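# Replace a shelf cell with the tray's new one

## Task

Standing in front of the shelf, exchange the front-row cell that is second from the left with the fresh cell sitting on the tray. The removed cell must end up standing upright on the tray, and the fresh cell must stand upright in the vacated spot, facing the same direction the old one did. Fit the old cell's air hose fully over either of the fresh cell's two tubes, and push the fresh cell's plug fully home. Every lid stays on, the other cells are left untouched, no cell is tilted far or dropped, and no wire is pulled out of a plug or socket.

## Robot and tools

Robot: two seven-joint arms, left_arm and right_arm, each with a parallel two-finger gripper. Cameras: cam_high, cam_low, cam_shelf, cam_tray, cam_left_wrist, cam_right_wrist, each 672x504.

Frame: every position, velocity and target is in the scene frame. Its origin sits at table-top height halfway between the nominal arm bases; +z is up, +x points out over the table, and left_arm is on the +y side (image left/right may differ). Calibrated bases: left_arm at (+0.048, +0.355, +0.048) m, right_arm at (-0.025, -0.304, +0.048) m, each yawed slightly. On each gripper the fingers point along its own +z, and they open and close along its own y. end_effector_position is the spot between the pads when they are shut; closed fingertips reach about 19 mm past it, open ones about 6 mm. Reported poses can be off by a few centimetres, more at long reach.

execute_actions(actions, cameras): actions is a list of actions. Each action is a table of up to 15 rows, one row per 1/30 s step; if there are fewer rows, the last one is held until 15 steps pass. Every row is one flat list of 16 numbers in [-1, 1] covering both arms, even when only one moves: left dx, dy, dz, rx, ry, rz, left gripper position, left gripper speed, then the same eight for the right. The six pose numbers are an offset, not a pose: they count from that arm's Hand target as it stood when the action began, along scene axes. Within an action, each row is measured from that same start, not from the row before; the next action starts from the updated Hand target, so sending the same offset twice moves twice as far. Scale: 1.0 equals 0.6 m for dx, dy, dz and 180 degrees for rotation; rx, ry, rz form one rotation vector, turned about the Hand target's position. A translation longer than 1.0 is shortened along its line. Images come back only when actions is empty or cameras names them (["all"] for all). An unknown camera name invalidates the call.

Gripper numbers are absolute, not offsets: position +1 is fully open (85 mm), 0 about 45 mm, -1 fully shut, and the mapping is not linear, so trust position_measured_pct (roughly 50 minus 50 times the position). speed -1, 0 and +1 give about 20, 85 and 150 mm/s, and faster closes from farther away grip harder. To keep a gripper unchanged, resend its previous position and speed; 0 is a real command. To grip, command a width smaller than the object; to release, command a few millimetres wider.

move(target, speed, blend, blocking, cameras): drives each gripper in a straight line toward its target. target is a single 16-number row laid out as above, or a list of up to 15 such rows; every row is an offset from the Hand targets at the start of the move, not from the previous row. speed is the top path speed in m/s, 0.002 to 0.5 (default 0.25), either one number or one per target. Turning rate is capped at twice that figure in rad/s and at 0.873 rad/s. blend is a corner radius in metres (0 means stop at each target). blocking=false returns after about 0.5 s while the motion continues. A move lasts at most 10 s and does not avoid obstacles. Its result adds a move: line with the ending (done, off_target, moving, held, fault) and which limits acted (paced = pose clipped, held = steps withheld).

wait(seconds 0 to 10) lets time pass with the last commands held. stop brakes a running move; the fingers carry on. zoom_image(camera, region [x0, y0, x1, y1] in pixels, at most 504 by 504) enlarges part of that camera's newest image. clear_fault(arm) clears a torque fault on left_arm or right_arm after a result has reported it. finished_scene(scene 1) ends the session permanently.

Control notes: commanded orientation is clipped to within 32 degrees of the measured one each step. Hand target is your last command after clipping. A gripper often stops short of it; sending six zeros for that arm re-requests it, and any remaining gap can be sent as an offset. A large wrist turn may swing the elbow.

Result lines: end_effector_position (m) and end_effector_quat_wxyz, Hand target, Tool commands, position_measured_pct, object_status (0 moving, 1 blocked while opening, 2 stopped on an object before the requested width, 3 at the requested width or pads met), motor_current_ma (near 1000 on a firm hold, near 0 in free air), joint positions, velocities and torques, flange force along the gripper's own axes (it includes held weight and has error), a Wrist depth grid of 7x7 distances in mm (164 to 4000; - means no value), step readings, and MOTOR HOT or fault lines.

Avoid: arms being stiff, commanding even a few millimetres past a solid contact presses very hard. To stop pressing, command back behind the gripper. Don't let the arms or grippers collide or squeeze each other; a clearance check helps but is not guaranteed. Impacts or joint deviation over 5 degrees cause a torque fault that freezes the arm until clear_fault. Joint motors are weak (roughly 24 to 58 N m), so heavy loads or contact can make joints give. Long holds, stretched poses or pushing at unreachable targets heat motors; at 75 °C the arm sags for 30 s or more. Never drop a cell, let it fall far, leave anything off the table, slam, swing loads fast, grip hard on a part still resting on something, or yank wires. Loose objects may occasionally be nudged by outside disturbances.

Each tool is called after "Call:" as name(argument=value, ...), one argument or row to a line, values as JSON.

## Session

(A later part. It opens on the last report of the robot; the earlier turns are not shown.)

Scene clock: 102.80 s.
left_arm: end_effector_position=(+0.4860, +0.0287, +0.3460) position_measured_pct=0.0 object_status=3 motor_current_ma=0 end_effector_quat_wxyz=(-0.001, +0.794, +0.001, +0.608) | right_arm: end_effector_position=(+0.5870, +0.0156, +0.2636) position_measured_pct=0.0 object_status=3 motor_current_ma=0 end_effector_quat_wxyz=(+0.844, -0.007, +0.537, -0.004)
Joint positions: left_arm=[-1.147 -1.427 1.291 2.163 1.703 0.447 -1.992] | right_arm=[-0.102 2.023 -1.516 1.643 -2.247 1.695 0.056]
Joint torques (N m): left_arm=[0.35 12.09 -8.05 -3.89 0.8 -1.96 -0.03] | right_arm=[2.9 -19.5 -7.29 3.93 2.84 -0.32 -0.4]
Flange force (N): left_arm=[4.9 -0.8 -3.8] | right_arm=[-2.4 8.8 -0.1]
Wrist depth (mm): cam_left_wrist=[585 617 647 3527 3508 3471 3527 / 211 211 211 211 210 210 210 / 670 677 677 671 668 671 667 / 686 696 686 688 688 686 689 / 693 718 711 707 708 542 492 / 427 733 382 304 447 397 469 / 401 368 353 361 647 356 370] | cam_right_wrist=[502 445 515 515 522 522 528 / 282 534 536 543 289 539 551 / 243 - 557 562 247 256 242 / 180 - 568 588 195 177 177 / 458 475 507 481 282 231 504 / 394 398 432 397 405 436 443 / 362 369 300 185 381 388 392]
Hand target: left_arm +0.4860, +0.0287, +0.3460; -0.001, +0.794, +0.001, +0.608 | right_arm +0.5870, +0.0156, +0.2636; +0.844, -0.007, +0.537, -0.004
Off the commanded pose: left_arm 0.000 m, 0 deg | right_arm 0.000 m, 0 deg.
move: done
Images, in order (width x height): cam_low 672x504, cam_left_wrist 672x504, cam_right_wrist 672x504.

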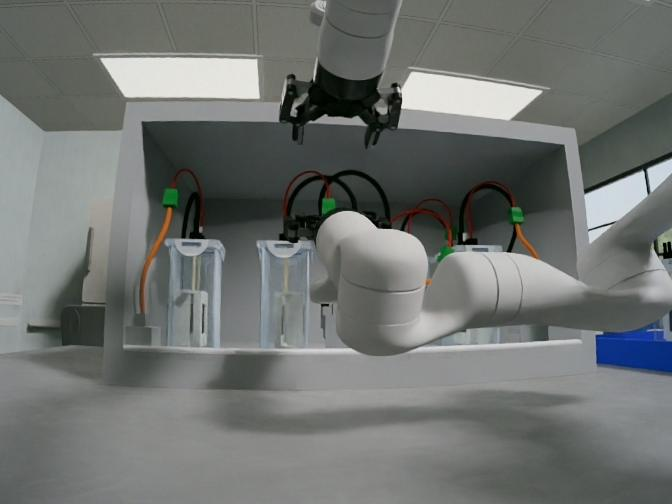

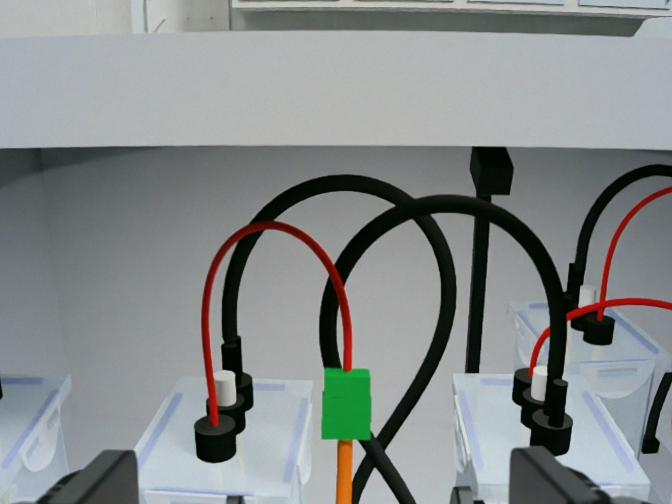

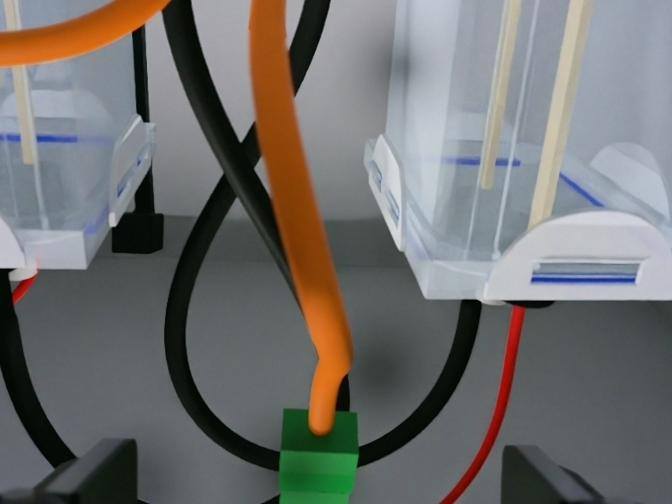

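Call:
move(
  target=[0,0,0,0,0,0,1,1, 0.0892,-0.001,0.0423,0,0,0,1,1],
  cameras=["cam_low","cam_shelf","cam_left_wrist","cam_right_wrist"],
  speed=0.06,
)

Call:
zoom_image(
  camera="cam_left_wrist",
  region=[200, 330, 500, 504],
)

Call:
zoom_image(
  camera="cam_shelf",
  region=[380, 180, 480, 280],
)

Scene clock: 108.50 s.
left_arm: end_effector_position=(+0.4860, +0.0287, +0.3460) position_measured_pct=0.0 object_status=3 motor_current_ma=0 end_effector_quat_wxyz=(-0.001, +0.794, +0.001, +0.608) | right_arm: end_effector_position=(+0.6405, +0.0150, +0.2890) position_measured_pct=0.0 object_status=3 motor_current_ma=0 end_effector_quat_wxyz=(+0.844, -0.007, +0.537, -0.004)
Joint positions: left_arm=[-1.147 -1.427 1.291 2.163 1.703 0.447 -1.992] | right_arm=[-0.089 1.955 -1.564 1.536 -2.32 1.576 0]
Joint torques (N m): left_arm=[0.35 12.16 -8.03 -3.97 0.76 -1.96 -0.05] | right_arm=[2.96 -21.23 -7.65 3.49 2.85 -0.11 -0.44]
Flange force (N): left_arm=[4.6 -1.3 -3.6] | right_arm=[-1.6 8.5 0.4]
Wrist depth (mm): cam_left_wrist=[585 618 647 3471 3471 3508 3471 / 211 211 211 211 211 210 210 / 667 677 672 667 668 672 664 / 689 697 686 693 689 684 686 / 694 719 711 707 712 543 492 / 427 729 352 304 394 396 466 / 401 368 292 361 285 354 369] | cam_right_wrist=[453 460 457 469 472 190 478 / - 475 485 489 484 - 494 / - 508 508 - - - 209 / - 206 534 534 - - - / 429 422 459 447 - - - / - 372 376 371 388 381 389 / - - 339 341 - - 356]
Hand target: left_arm +0.4860, +0.0287, +0.3460; -0.001, +0.794, +0.001, +0.608 | right_arm +0.6405, +0.0150, +0.2890; +0.844, -0.007, +0.537, -0.004
Off the commanded pose: left_arm 0.000 m, 0 deg | right_arm 0.000 m, 0 deg.
move: done
Images, in order (width x height): cam_low 672x504, cam_shelf 672x504, cam_left_wrist 672x504, cam_right_wrist 672x504.

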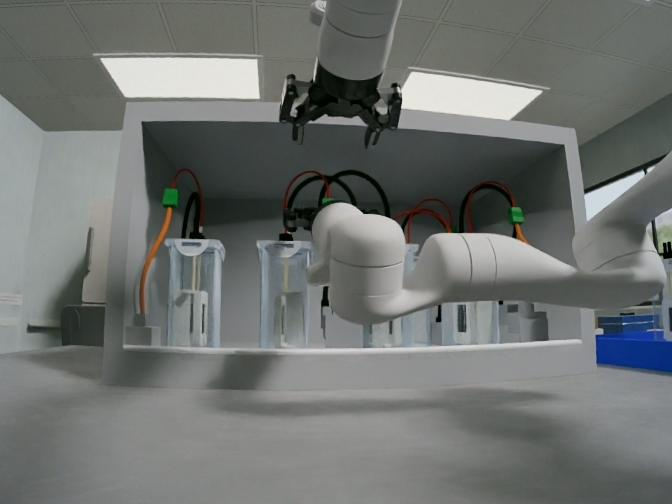

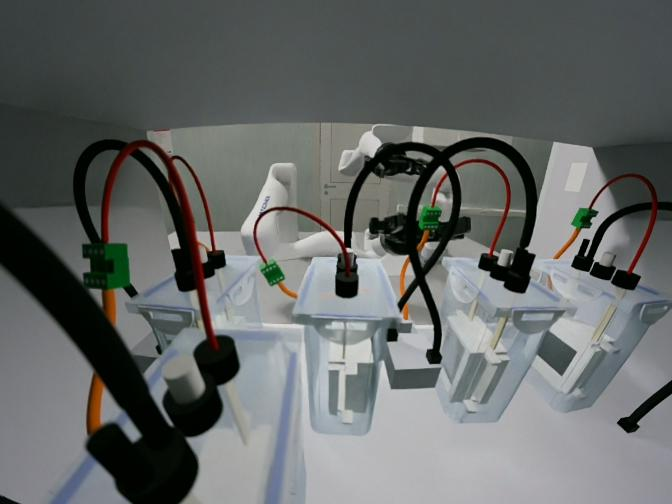

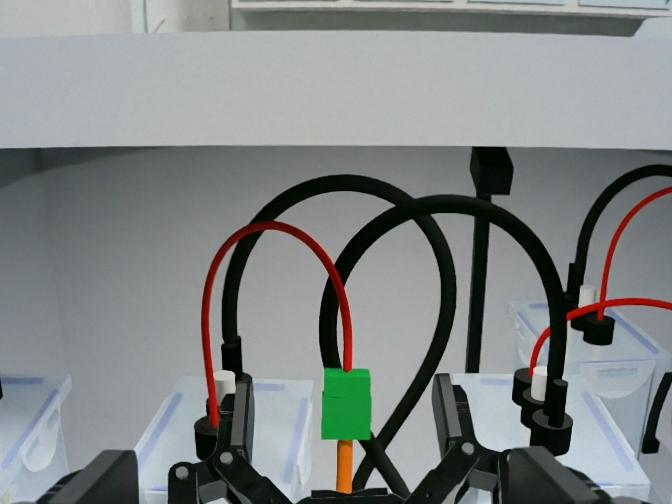

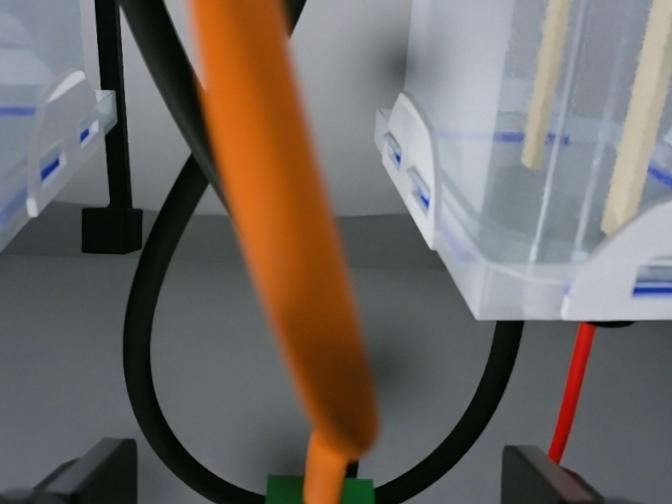

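Scaled by 1.680.

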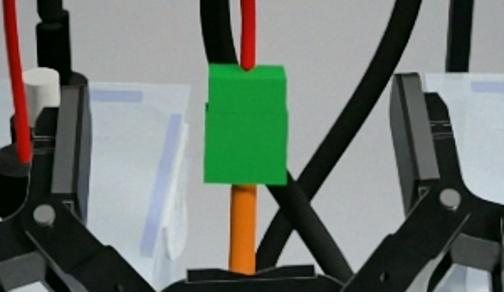

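Scaled by 5.040 from the camera's 672x504 image, which has a finer 960x720 frame.

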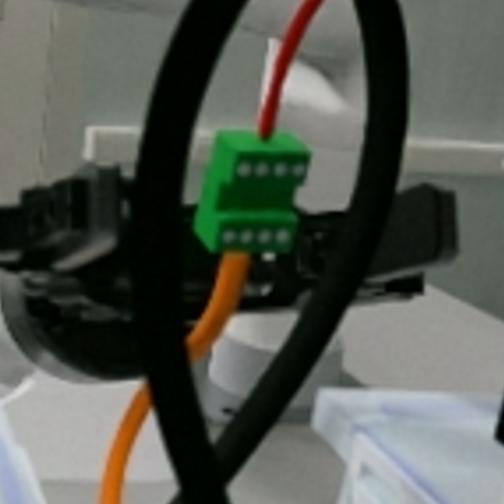

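Call:
move(
  target=[
    [0,0,0,0,0,0,1,1, 0,-0.0017,-0.005,0,0,0,1,-1],
    [0,0,0,0,0,0,1,1, 0,-0.0017,-0.005,0,0,0,-0.7,-1],
  ],
  cameras=["cam_low","cam_shelf","cam_left_wrist","cam_right_wrist"],
  speed=0.05,
)

Call:
zoom_image(
  camera="cam_left_wrist",
  region=[200, 330, 500, 504],
)

Call:
zoom_image(
  camera="cam_shelf",
  region=[380, 180, 480, 280],
)

Scene clock: 120.43 s.
left_arm: end_effector_position=(+0.4860, +0.0287, +0.3460) position_measured_pct=0.0 object_status=3 motor_current_ma=0 end_effector_quat_wxyz=(-0.001, +0.794, +0.001, +0.608) | right_arm: end_effector_position=(+0.6405, +0.0140, +0.2860) position_measured_pct=75.8 object_status=0 motor_current_ma=1000 end_effector_quat_wxyz=(+0.844, -0.007, +0.537, -0.004)
Joint positions: left_arm=[-1.147 -1.427 1.291 2.163 1.703 0.447 -1.992] | right_arm=[-0.087 1.96 -1.56 1.534 -2.316 1.576 -0.005]
Joint torques (N m): left_arm=[0.41 12.17 -8.03 -3.97 0.75 -1.93 -0.03] | right_arm=[2.98 -21.21 -7.63 3.56 2.85 -0.17 -0.42]
Flange force (N): left_arm=[4.6 -1.4 -3.4] | right_arm=[-1.5 8.7 0.4]
Wrist depth (mm): cam_left_wrist=[588 617 647 3508 3508 3546 3490 / 211 211 211 211 211 210 210 / 675 679 673 670 668 672 665 / 686 696 686 690 686 684 687 / 694 717 713 708 711 545 491 / 426 733 383 303 412 396 467 / 401 368 345 288 287 355 369] | cam_right_wrist=[- 460 458 469 471 191 477 / - 476 478 490 485 - 498 / - - 507 - 176 202 211 / - 203 531 - - - - / - 426 466 450 - - - / - 367 381 376 392 385 406 / - - 344 347 241 - 361]
Hand target: left_arm +0.4860, +0.0287, +0.3460; -0.001, +0.794, +0.001, +0.608 | right_arm +0.6405, +0.0140, +0.2860; +0.844, -0.007, +0.537, -0.004
Off the commanded pose: left_arm 0.000 m, 0 deg | right_arm 0.000 m, 0 deg.
move: done
Images, in order (width x height): cam_low 672x504, cam_shelf 672x504, cam_left_wrist 672x504, cam_right_wrist 672x504.

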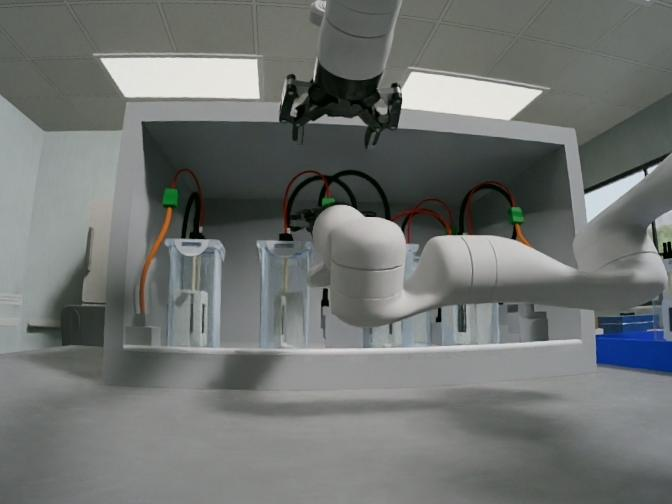

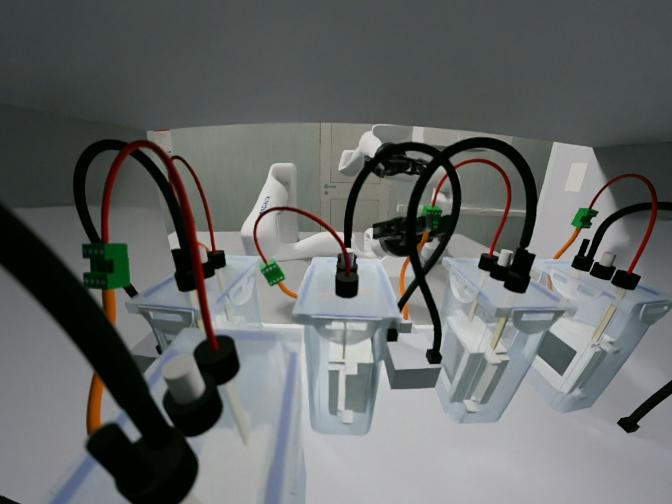

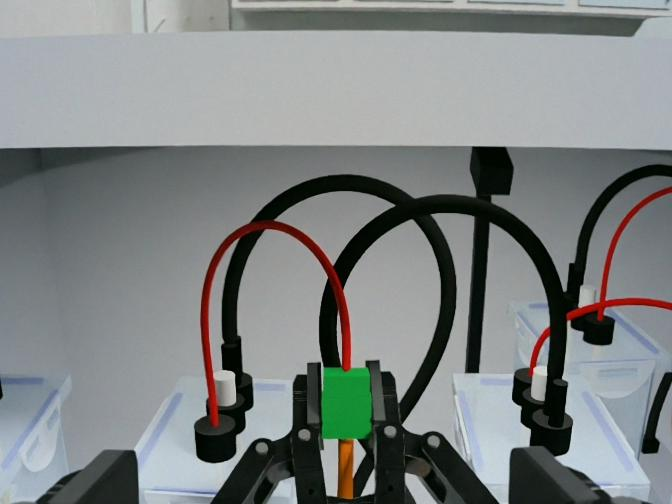

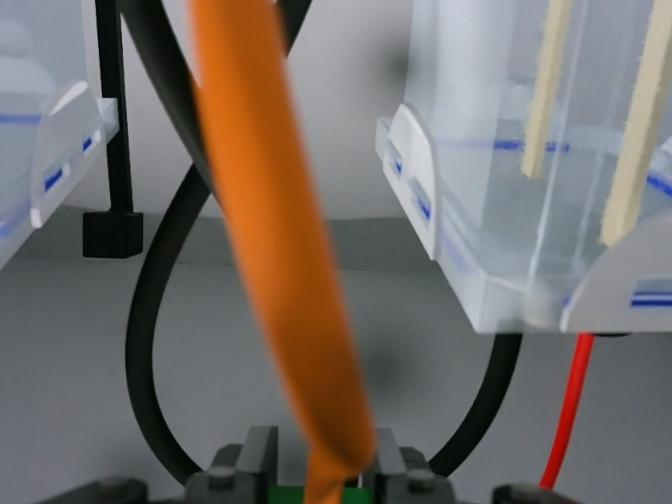

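Scaled by 1.680.

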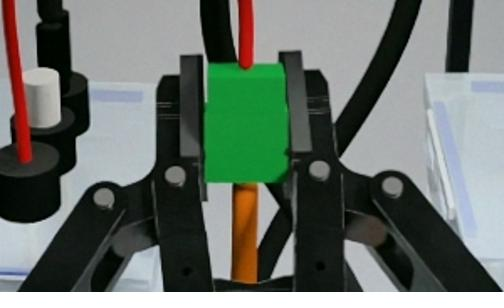

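Scaled by 5.040 from the camera's 672x504 image, which has a finer 960x720 frame.

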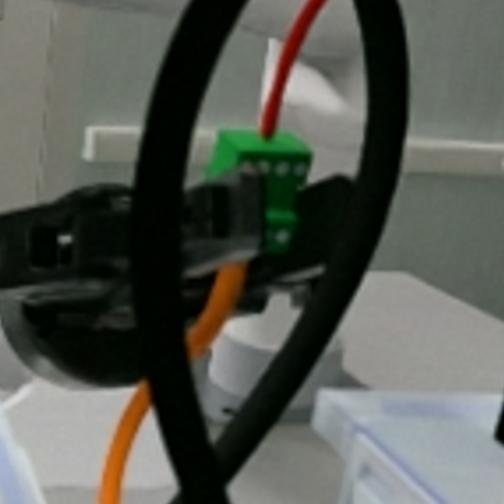

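Call:
move(
  target=[
    [0,0,0,0,0,0,1,1, 0,0,0,0,0,0,-0.3,-1],
    [0,0,0,0,0,0,1,1, 0.0,-0.0,-0.0083,0,0,0,-0.3,-1],
    [0,0,0,0,0,0,1,1, 0,0,-0.0083,0,0,0,-0.7,-1],
  ],
  cameras=["cam_low","cam_shelf","cam_left_wrist"],
  speed=0.05,
)

Call:
zoom_image(
  camera="cam_left_wrist",
  region=[200, 330, 500, 504],
)

Call:
zoom_image(
  camera="cam_shelf",
  region=[380, 180, 480, 280],
)

Scene clock: 125.40 s.
left_arm: end_effector_position=(+0.4860, +0.0287, +0.3460) position_measured_pct=0.0 object_status=3 motor_current_ma=0 end_effector_quat_wxyz=(-0.001, +0.794, +0.001, +0.608) | right_arm: end_effector_position=(+0.6405, +0.0140, +0.2810) position_measured_pct=76.2 object_status=0 motor_current_ma=1000 end_effector_quat_wxyz=(+0.844, -0.007, +0.537, -0.004)
Joint positions: left_arm=[-1.147 -1.427 1.291 2.163 1.703 0.447 -1.992] | right_arm=[-0.087 1.966 -1.555 1.527 -2.309 1.576 -0.014]
Joint torques (N m): left_arm=[0.35 12.12 -8 -3.95 0.74 -2 -0.04] | right_arm=[2.88 -21.19 -7.64 3.53 2.89 -0.12 -0.43]
Flange force (N): left_arm=[4.7 -1.5 -3.5] | right_arm=[-1.6 8.2 0.4]
Wrist depth (mm): cam_left_wrist=[589 616 649 3527 3400 3603 3490 / 212 211 211 211 211 210 210 / 671 681 675 668 672 674 667 / 689 691 688 691 690 681 689 / 696 718 710 705 711 545 490 / 426 732 383 304 427 396 467 / 401 369 347 293 289 356 368] | cam_right_wrist=[- 462 461 468 470 468 478 / - 478 476 488 488 200 500 / - - 511 - 190 205 227 / - 202 533 - - 177 - / - 434 475 461 - - - / 393 365 388 392 387 227 - / - 337 351 356 358 - 367]
Hand target: left_arm +0.4860, +0.0287, +0.3460; -0.001, +0.794, +0.001, +0.608 | right_arm +0.6405, +0.0140, +0.2810; +0.844, -0.007, +0.537, -0.004
Off the commanded pose: left_arm 0.000 m, 0 deg | right_arm 0.000 m, 0 deg.
move: done
Images, in order (width x height): cam_low 672x504, cam_shelf 672x504, cam_left_wrist 672x504.

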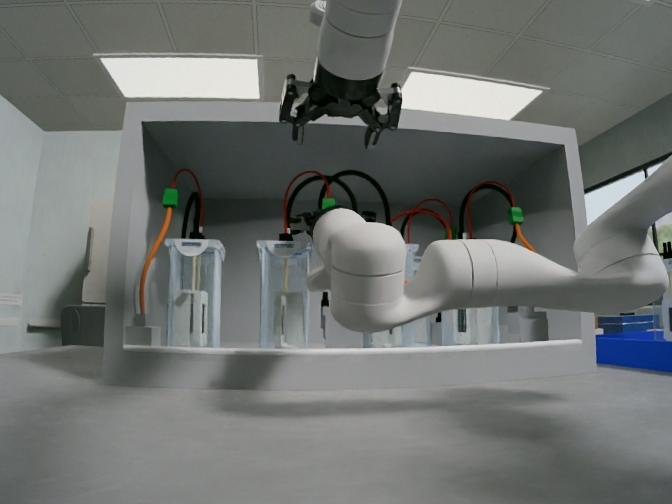

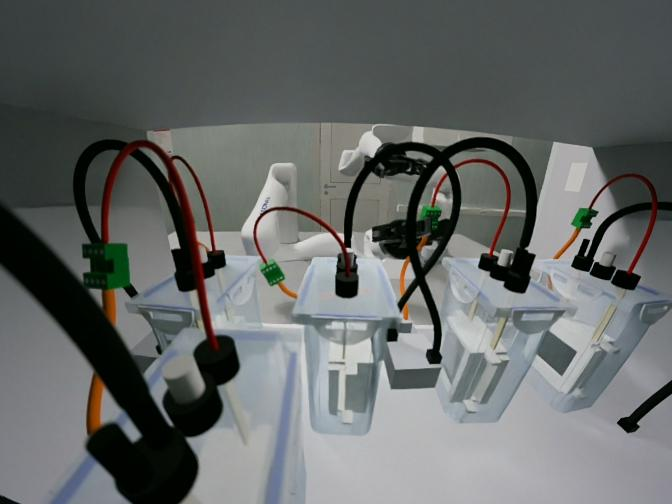

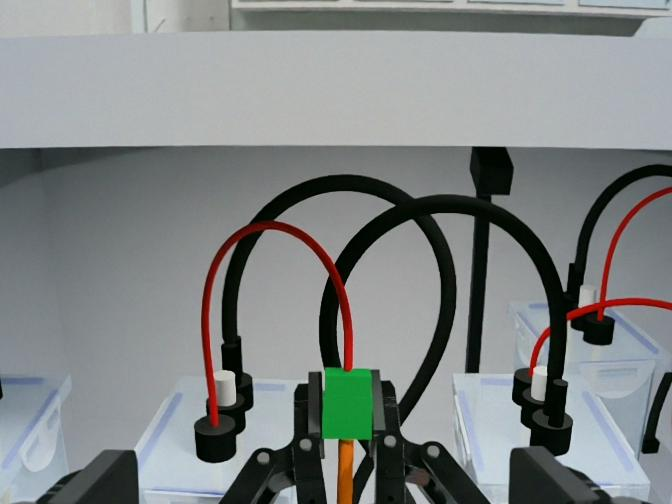

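Scaled by 1.680.

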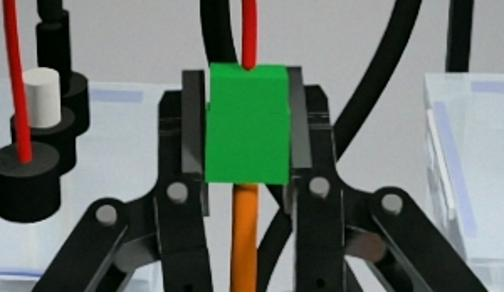

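Scaled by 5.040 from the camera's 672x504 image, which has a finer 960x720 frame.

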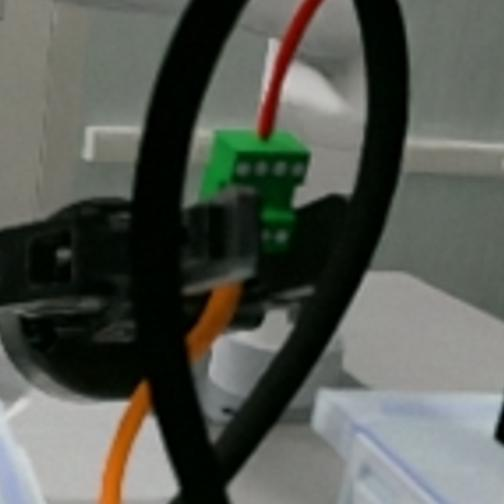

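Call:
move(
  target=[0.1617,-0.015,-0.0367,0,-0.0278,0,1,1, 0,0,0,0,0,0,-0.7,-1],
  cameras=["cam_low","cam_shelf","cam_left_wrist"],
  speed=0.1,
)

Call:
zoom_image(
  camera="cam_left_wrist",
  region=[180, 330, 480, 504],
)

Call:
zoom_image(
  camera="cam_shelf",
  region=[380, 180, 480, 280],
)

Scene clock: 133.97 s.
left_arm: end_effector_position=(+0.5830, +0.0197, +0.3239) position_measured_pct=0.0 object_status=3 motor_current_ma=0 end_effector_quat_wxyz=(-0.001, +0.766, +0.001, +0.642) | right_arm: end_effector_position=(+0.6405, +0.0140, +0.2810) position_measured_pct=76.2 object_status=2 motor_current_ma=1000 end_effector_quat_wxyz=(+0.844, -0.007, +0.537, -0.004)
Joint positions: left_arm=[-1.405 -1.616 1.317 2.024 2.061 0.496 -2.123] | right_arm=[-0.087 1.966 -1.555 1.527 -2.309 1.576 -0.014]
Joint torques (N m): left_arm=[0.31 14.31 -9.11 -1.47 1.05 -1.83 -0.05] | right_arm=[2.98 -21.15 -7.59 3.54 2.87 -0.07 -0.42]
Flange force (N): left_arm=[4.5 0.3 -2.6] | right_arm=[-1.6 8.6 0.6]
Wrist depth (mm): cam_left_wrist=[- - - - - - - / - 567 564 564 563 564 - / 576 574 572 569 571 567 569 / 587 587 581 581 269 231 576 / 602 598 594 595 594 594 442 / 613 611 612 604 611 475 392 / 625 624 333 621 619 617 302] | cam_right_wrist=[- 463 460 466 470 470 478 / - 479 477 491 488 200 500 / - - 511 - 190 205 227 / - 203 533 - - 177 - / - 432 476 462 - - - / 392 364 389 394 388 228 - / - 338 350 355 357 - 368]
Hand target: left_arm +0.5830, +0.0197, +0.3240; -0.001, +0.766, +0.001, +0.642 | right_arm +0.6405, +0.0140, +0.2810; +0.844, -0.007, +0.537, -0.004
Off the commanded pose: left_arm 0.000 m, 0 deg | right_arm 0.000 m, 0 deg.
move: done
Images, in order (width x height): cam_low 672x504, cam_shelf 672x504, cam_left_wrist 672x504.

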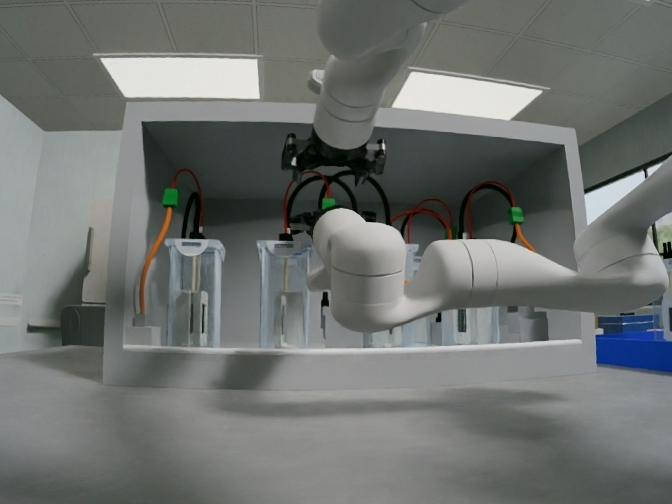

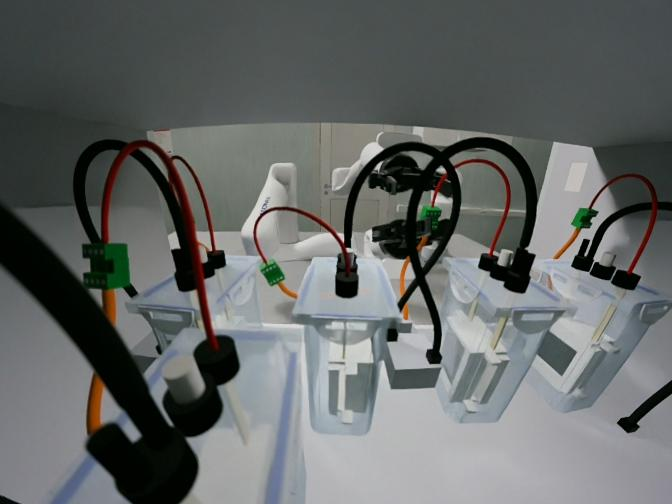

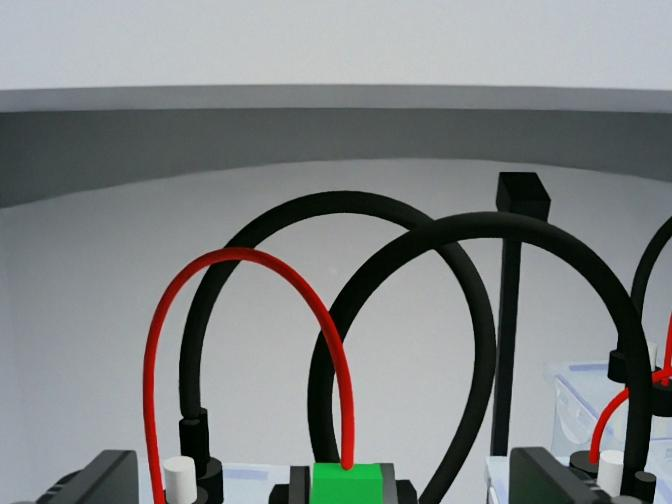

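Scaled by 1.680.

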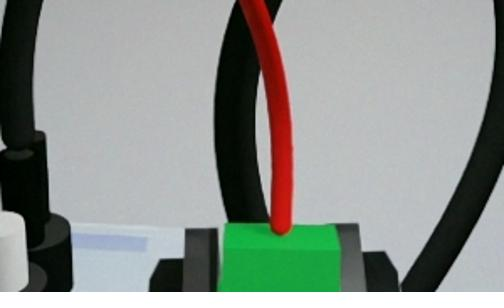

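Scaled by 5.040 from the camera's 672x504 image, which has a finer 960x720 frame.

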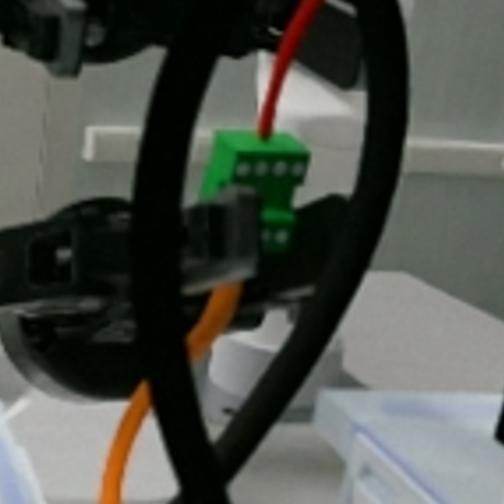

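Call:
move(
  target=[
    [0,-0.0105,-0.0133,0,0,0,1,1, 0,0,0,0,0,0,-0.7,-1],
    [0.075,-0.0105,-0.0265,0,0,0,1,1, 0,0,0,0,0,0,-0.7,-1],
  ],
  cameras=["cam_low","cam_shelf","cam_left_wrist"],
  speed=0.06,
)

Call:
zoom_image(
  camera="cam_shelf",
  region=[380, 160, 500, 280],
)

Call:
zoom_image(
  camera="cam_low",
  region=[260, 120, 420, 280],
)

Scene clock: 144.57 s.
left_arm: end_effector_position=(+0.6280, +0.0134, +0.3081) position_measured_pct=0.0 object_status=3 motor_current_ma=0 end_effector_quat_wxyz=(-0.001, +0.766, +0.001, +0.642) | right_arm: end_effector_position=(+0.6405, +0.0140, +0.2810) position_measured_pct=76.2 object_status=2 motor_current_ma=1000 end_effector_quat_wxyz=(+0.844, -0.007, +0.537, -0.004)
Joint positions: left_arm=[-1.511 -1.651 1.34 1.92 2.115 0.487 -2.108] | right_arm=[-0.087 1.966 -1.555 1.527 -2.309 1.576 -0.014]
Joint torques (N m): left_arm=[0.35 15.53 -9.59 -0.6 1.02 -1.9 0.04] | right_arm=[2.91 -21.18 -7.56 3.48 2.86 -0.14 -0.42]
Flange force (N): left_arm=[4.1 0.2 -1.8] | right_arm=[-1.8 8.3 0.3]
Wrist depth (mm): cam_left_wrist=[262 181 261 261 261 260 259 / 519 517 517 515 517 515 516 / 530 528 523 522 522 412 526 / 538 229 537 184 227 533 376 / 550 549 549 548 550 547 383 / 566 557 562 561 561 418 368 / 577 244 574 575 572 575 316] | cam_right_wrist=[- 462 461 467 470 471 478 / - 479 476 492 488 200 500 / - - 509 - 190 205 227 / - 203 533 - - 177 - / - 434 476 462 - - - / 392 364 388 392 388 228 - / - 337 351 355 358 - 367]
Hand target: left_arm +0.6280, +0.0134, +0.3081; -0.001, +0.766, +0.001, +0.642 | right_arm +0.6405, +0.0140, +0.2810; +0.844, -0.007, +0.537, -0.004
Off the commanded pose: left_arm 0.000 m, 0 deg | right_arm 0.000 m, 0 deg.
move: done
Images, in order (width x height): cam_low 672x504, cam_shelf 672x504, cam_left_wrist 672x504.

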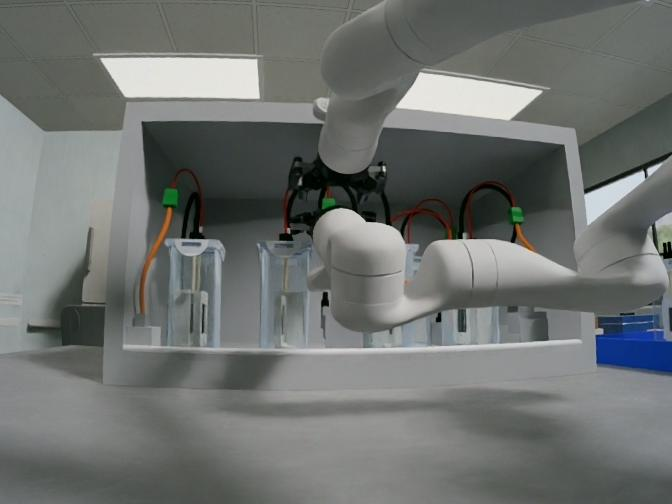

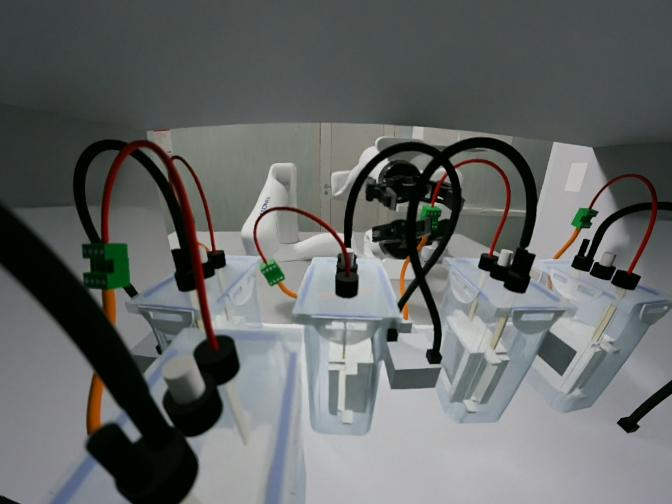

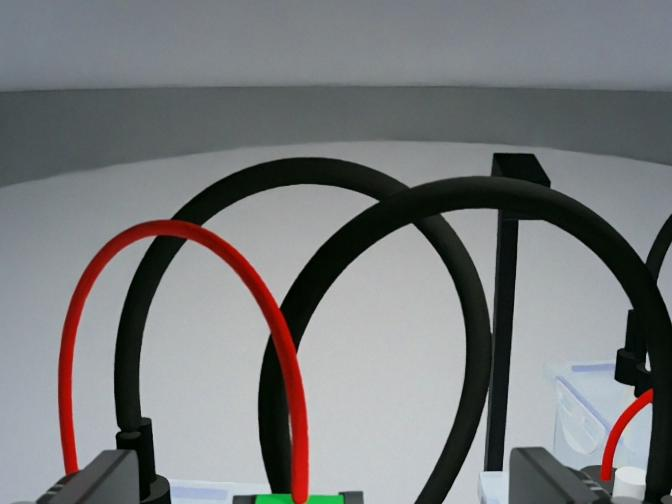

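Scaled by 4.200 from the camera's 672x504 image, which has a finer 960x720 frame.

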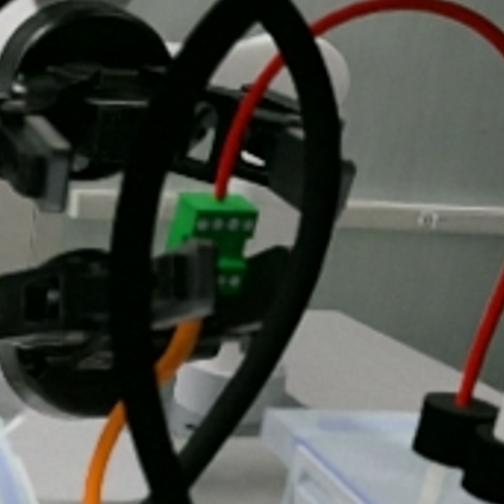

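Scaled by 3.150 from the camera's 672x504 image, which has a finer 960x720 frame.

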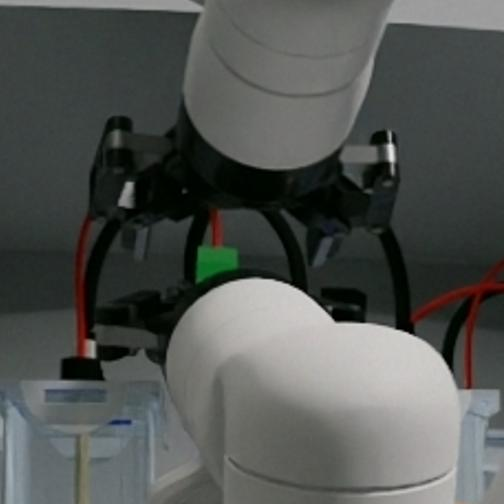

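Call:
move(
  target=[0,0.0092,-0.0017,0,0,0,1,1, 0,0,0,0,0,0,-0.7,-1],
  cameras=["cam_low","cam_shelf","cam_left_wrist"],
  speed=0.05,
)

Call:
zoom_image(
  camera="cam_low",
  region=[280, 150, 400, 230],
)

Call:
zoom_image(
  camera="cam_left_wrist",
  region=[180, 400, 480, 504],
)

Scene clock: 153.83 s.
left_arm: end_effector_position=(+0.6280, +0.0189, +0.3071) position_measured_pct=0.0 object_status=3 motor_current_ma=0 end_effector_quat_wxyz=(-0.001, +0.766, +0.001, +0.642) | right_arm: end_effector_position=(+0.6405, +0.0140, +0.2810) position_measured_pct=76.2 object_status=2 motor_current_ma=1000 end_effector_quat_wxyz=(+0.844, -0.007, +0.537, -0.004)
Joint positions: left_arm=[-1.516 -1.663 1.331 1.935 2.139 0.508 -2.125] | right_arm=[-0.087 1.966 -1.555 1.527 -2.309 1.576 -0.014]
Joint torques (N m): left_arm=[0.37 15.54 -9.44 -0.61 1.03 -1.81 -0.07] | right_arm=[2.98 -21.17 -7.62 3.59 2.86 -0.18 -0.46]
Flange force (N): left_arm=[3.8 0.0 -1.9] | right_arm=[-1.6 8.7 0.4]
Wrist depth (mm): cam_left_wrist=[286 286 286 287 286 287 287 / 517 517 517 518 518 517 518 / 528 527 525 225 524 185 528 / 538 230 538 535 230 536 379 / 550 550 552 549 549 547 383 / 561 560 565 565 561 429 370 / 575 243 576 573 575 578 316] | cam_right_wrist=[- 464 461 468 470 469 478 / - 477 476 490 488 200 500 / - - 512 - 189 205 227 / - 203 533 - - 177 - / - 434 475 463 - - - / 391 364 388 392 388 228 - / - 337 350 355 357 - 367]
Hand target: left_arm +0.6280, +0.0189, +0.3071; -0.001, +0.766, +0.001, +0.642 | right_arm +0.6405, +0.0140, +0.2810; +0.844, -0.007, +0.537, -0.004
Off the commanded pose: left_arm 0.000 m, 0 deg | right_arm 0.000 m, 0 deg.
move: done
Images, in order (width x height): cam_low 672x504, cam_shelf 672x504, cam_left_wrist 672x504.

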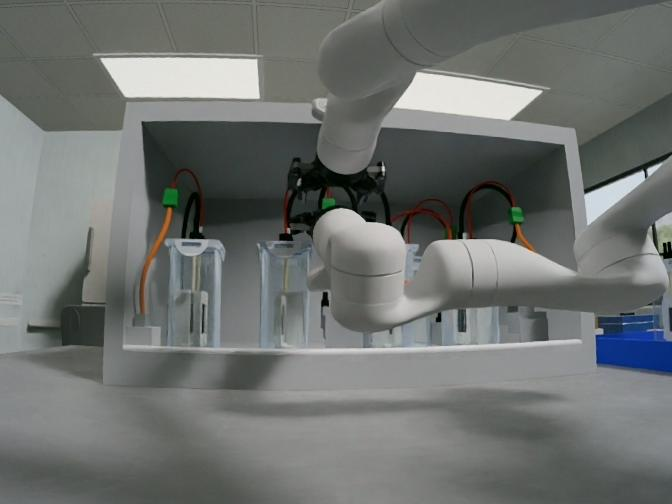

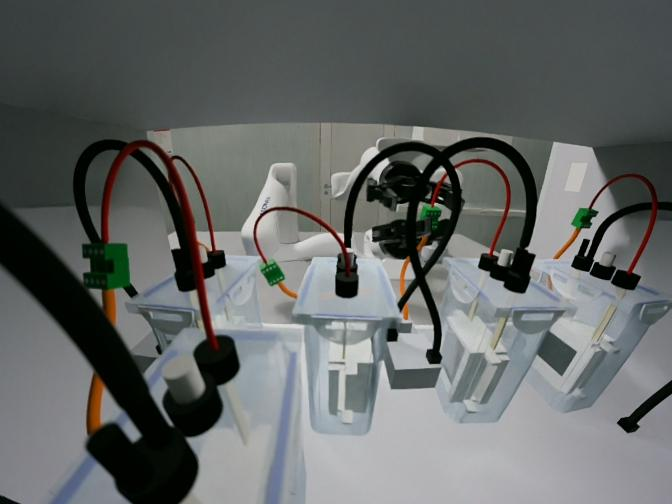

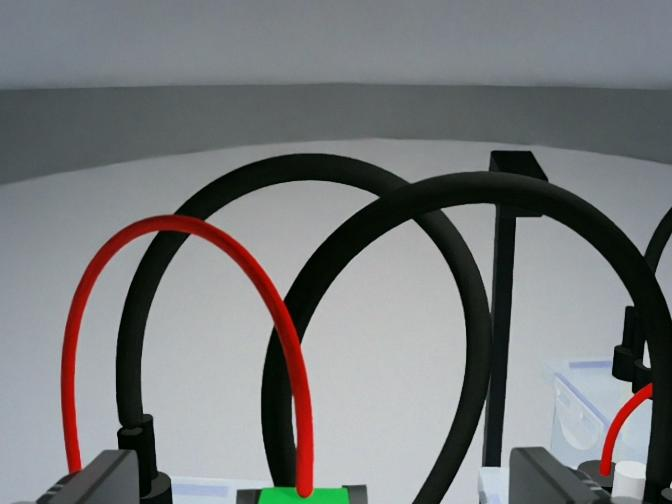

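Scaled by 4.200 from the camera's 672x504 image, which has a finer 960x720 frame.

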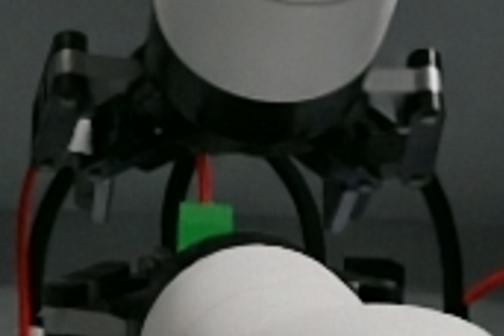

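Scaled by 1.680.

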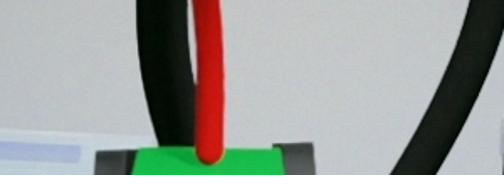

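Call:
move(
  target=[0,0.0075,0,0,0,0,1,1, 0,0,0,0,0,0,-0.7,-1],
  cameras=["cam_low","cam_left_wrist"],
  speed=0.05,
)

Call:
zoom_image(
  camera="cam_low",
  region=[280, 150, 400, 230],
)

Scene clock: 156.37 s.
left_arm: end_effector_position=(+0.6280, +0.0234, +0.3071) position_measured_pct=0.0 object_status=3 motor_current_ma=0 end_effector_quat_wxyz=(-0.001, +0.766, +0.001, +0.642) | right_arm: end_effector_position=(+0.6405, +0.0140, +0.2810) position_measured_pct=76.2 object_status=2 motor_current_ma=1000 end_effector_quat_wxyz=(+0.844, -0.007, +0.537, -0.004)
Joint positions: left_arm=[-1.521 -1.67 1.323 1.947 2.155 0.524 -2.139] | right_arm=[-0.087 1.966 -1.555 1.527 -2.309 1.576 -0.014]
Joint torques (N m): left_arm=[0.38 15.34 -9.47 -0.71 1.06 -1.84 -0.03] | right_arm=[2.92 -21.13 -7.57 3.59 2.86 -0.07 -0.41]
Flange force (N): left_arm=[4.0 -0.3 -2.2] | right_arm=[-1.5 8.5 0.7]
Wrist depth (mm): cam_left_wrist=[286 286 286 287 286 286 287 / 517 518 518 518 518 519 518 / 528 529 525 523 525 186 527 / 538 229 539 537 538 541 384 / 550 547 552 553 552 474 390 / 566 561 562 564 565 426 379 / 576 573 578 573 575 574 332] | cam_right_wrist=[- 463 462 469 471 470 479 / - 479 476 489 489 200 500 / - - 509 - 190 205 227 / - 203 533 - - 177 - / - 435 476 463 - - - / 392 365 388 393 388 228 - / - 337 351 355 357 - 368]
Hand target: left_arm +0.6280, +0.0234, +0.3071; -0.001, +0.766, +0.001, +0.642 | right_arm +0.6405, +0.0140, +0.2810; +0.844, -0.007, +0.537, -0.004
Off the commanded pose: left_arm 0.000 m, 0 deg | right_arm 0.000 m, 0 deg.
move: done
Images, in order (width x height): cam_low 672x504, cam_left_wrist 672x504.

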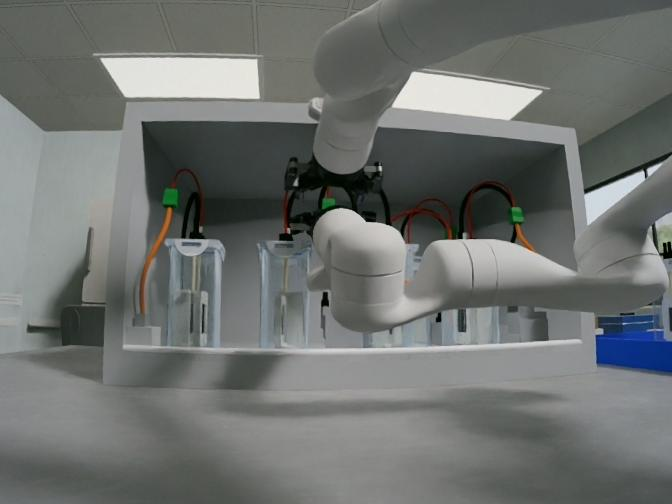

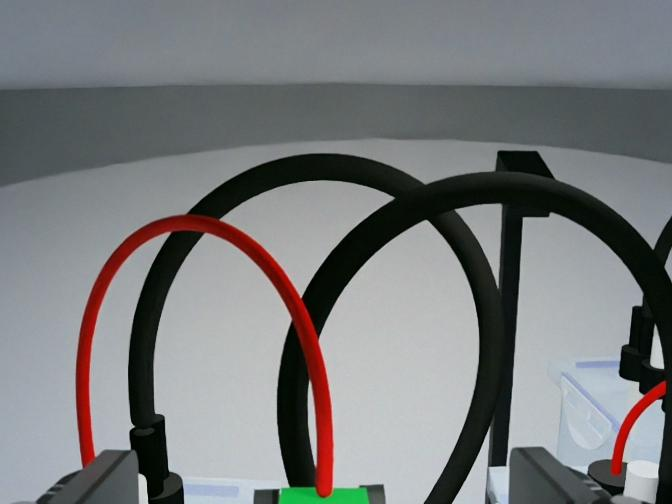

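Scaled by 4.200 from the camera's 672x504 image, which has a finer 960x720 frame.

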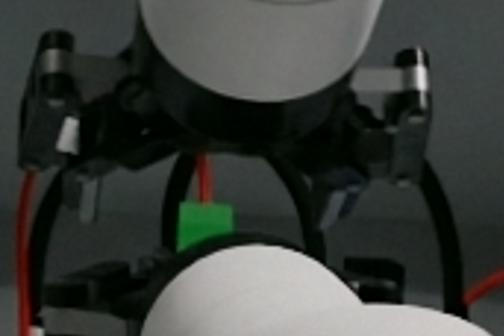

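Call:
move(
  target=[0,0.001,0,0,0,0,-0.7,-1, 0,0,0,0,0,0,-0.7,-1],
  cameras=["cam_low","cam_shelf","cam_left_wrist"],
  speed=0.05,
)

Call:
zoom_image(
  camera="cam_low",
  region=[280, 150, 400, 230],
)

Call:
zoom_image(
  camera="cam_shelf",
  region=[380, 160, 500, 280],
)

Scene clock: 162.53 s.
left_arm: end_effector_position=(+0.6280, +0.0241, +0.3071) position_measured_pct=78.4 object_status=0 motor_current_ma=1000 end_effector_quat_wxyz=(-0.001, +0.766, +0.001, +0.642) | right_arm: end_effector_position=(+0.6405, +0.0140, +0.2810) position_measured_pct=76.2 object_status=2 motor_current_ma=1000 end_effector_quat_wxyz=(+0.844, -0.007, +0.537, -0.004)
Joint positions: left_arm=[-1.522 -1.671 1.322 1.949 2.158 0.526 -2.141] | right_arm=[-0.087 1.966 -1.555 1.527 -2.309 1.576 -0.014]
Joint torques (N m): left_arm=[-0.12 15.29 -9.38 -0.66 1.03 -1.88 -0.05] | right_arm=[2.53 -21.28 -7.55 3.91 3.12 -0.11 -0.47]
Flange force (N): left_arm=[3.8 0.0 -3.2] | right_arm=[-1.0 8.4 1.4]
Wrist depth (mm): cam_left_wrist=[285 286 286 286 286 286 286 / 519 518 518 517 518 518 517 / 530 528 524 526 524 185 526 / 540 228 537 535 539 541 384 / 552 544 553 553 554 470 548 / 562 557 565 562 563 427 380 / 575 571 573 573 573 573 333] | cam_right_wrist=[- 463 460 468 472 468 477 / - 474 475 490 487 199 500 / - - 511 505 - 205 227 / - 204 533 - - 177 - / - 434 476 477 - - - / 392 374 388 384 388 - - / - 338 350 356 357 - 368]
Hand target: left_arm +0.6280, +0.0240, +0.3071; -0.001, +0.766, +0.001, +0.642 | right_arm +0.6405, +0.0140, +0.2810; +0.844, -0.007, +0.537, -0.004
Off the commanded pose: left_arm 0.000 m, 0 deg | right_arm 0.000 m, 0 deg.
move: done
Images, in order (width x height): cam_low 672x504, cam_shelf 672x504, cam_left_wrist 672x504.

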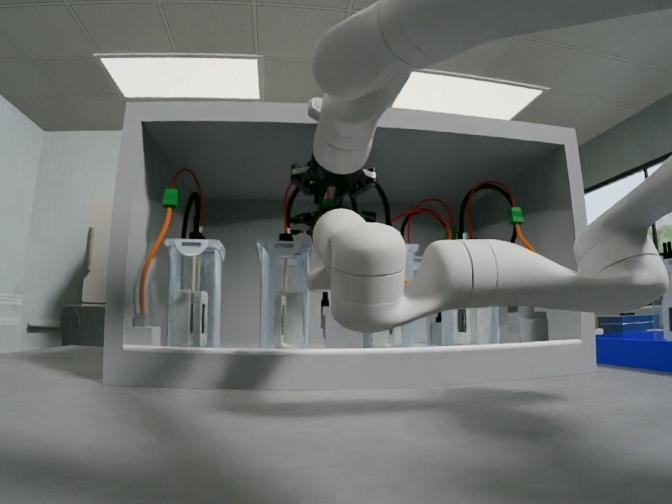

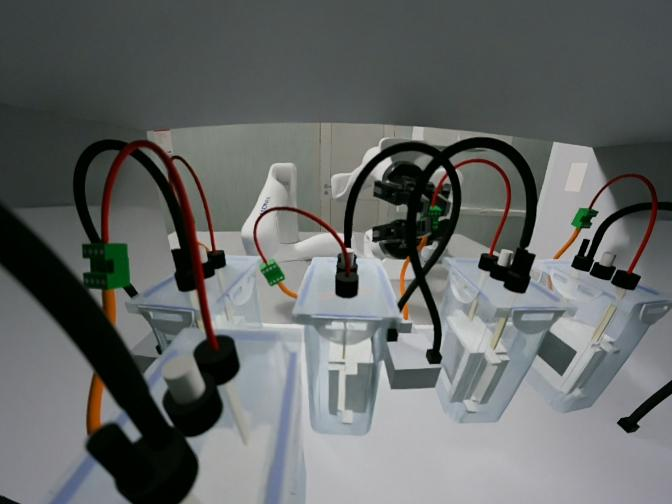

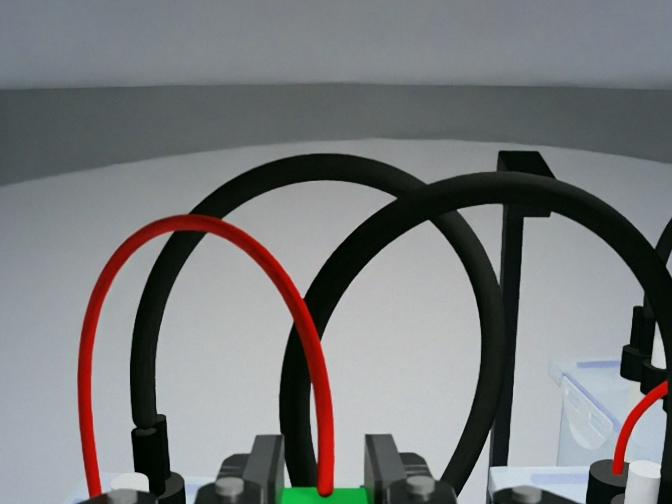

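Scaled by 4.200 from the camera's 672x504 image, which has a finer 960x720 frame.

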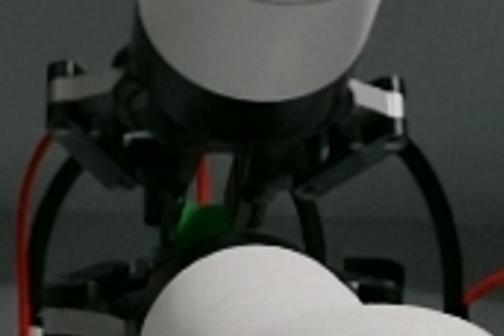

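Scaled by 4.200 from the camera's 672x504 image, which has a finer 960x720 frame.

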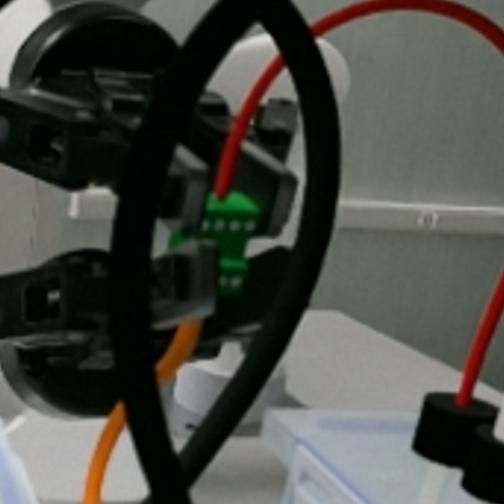

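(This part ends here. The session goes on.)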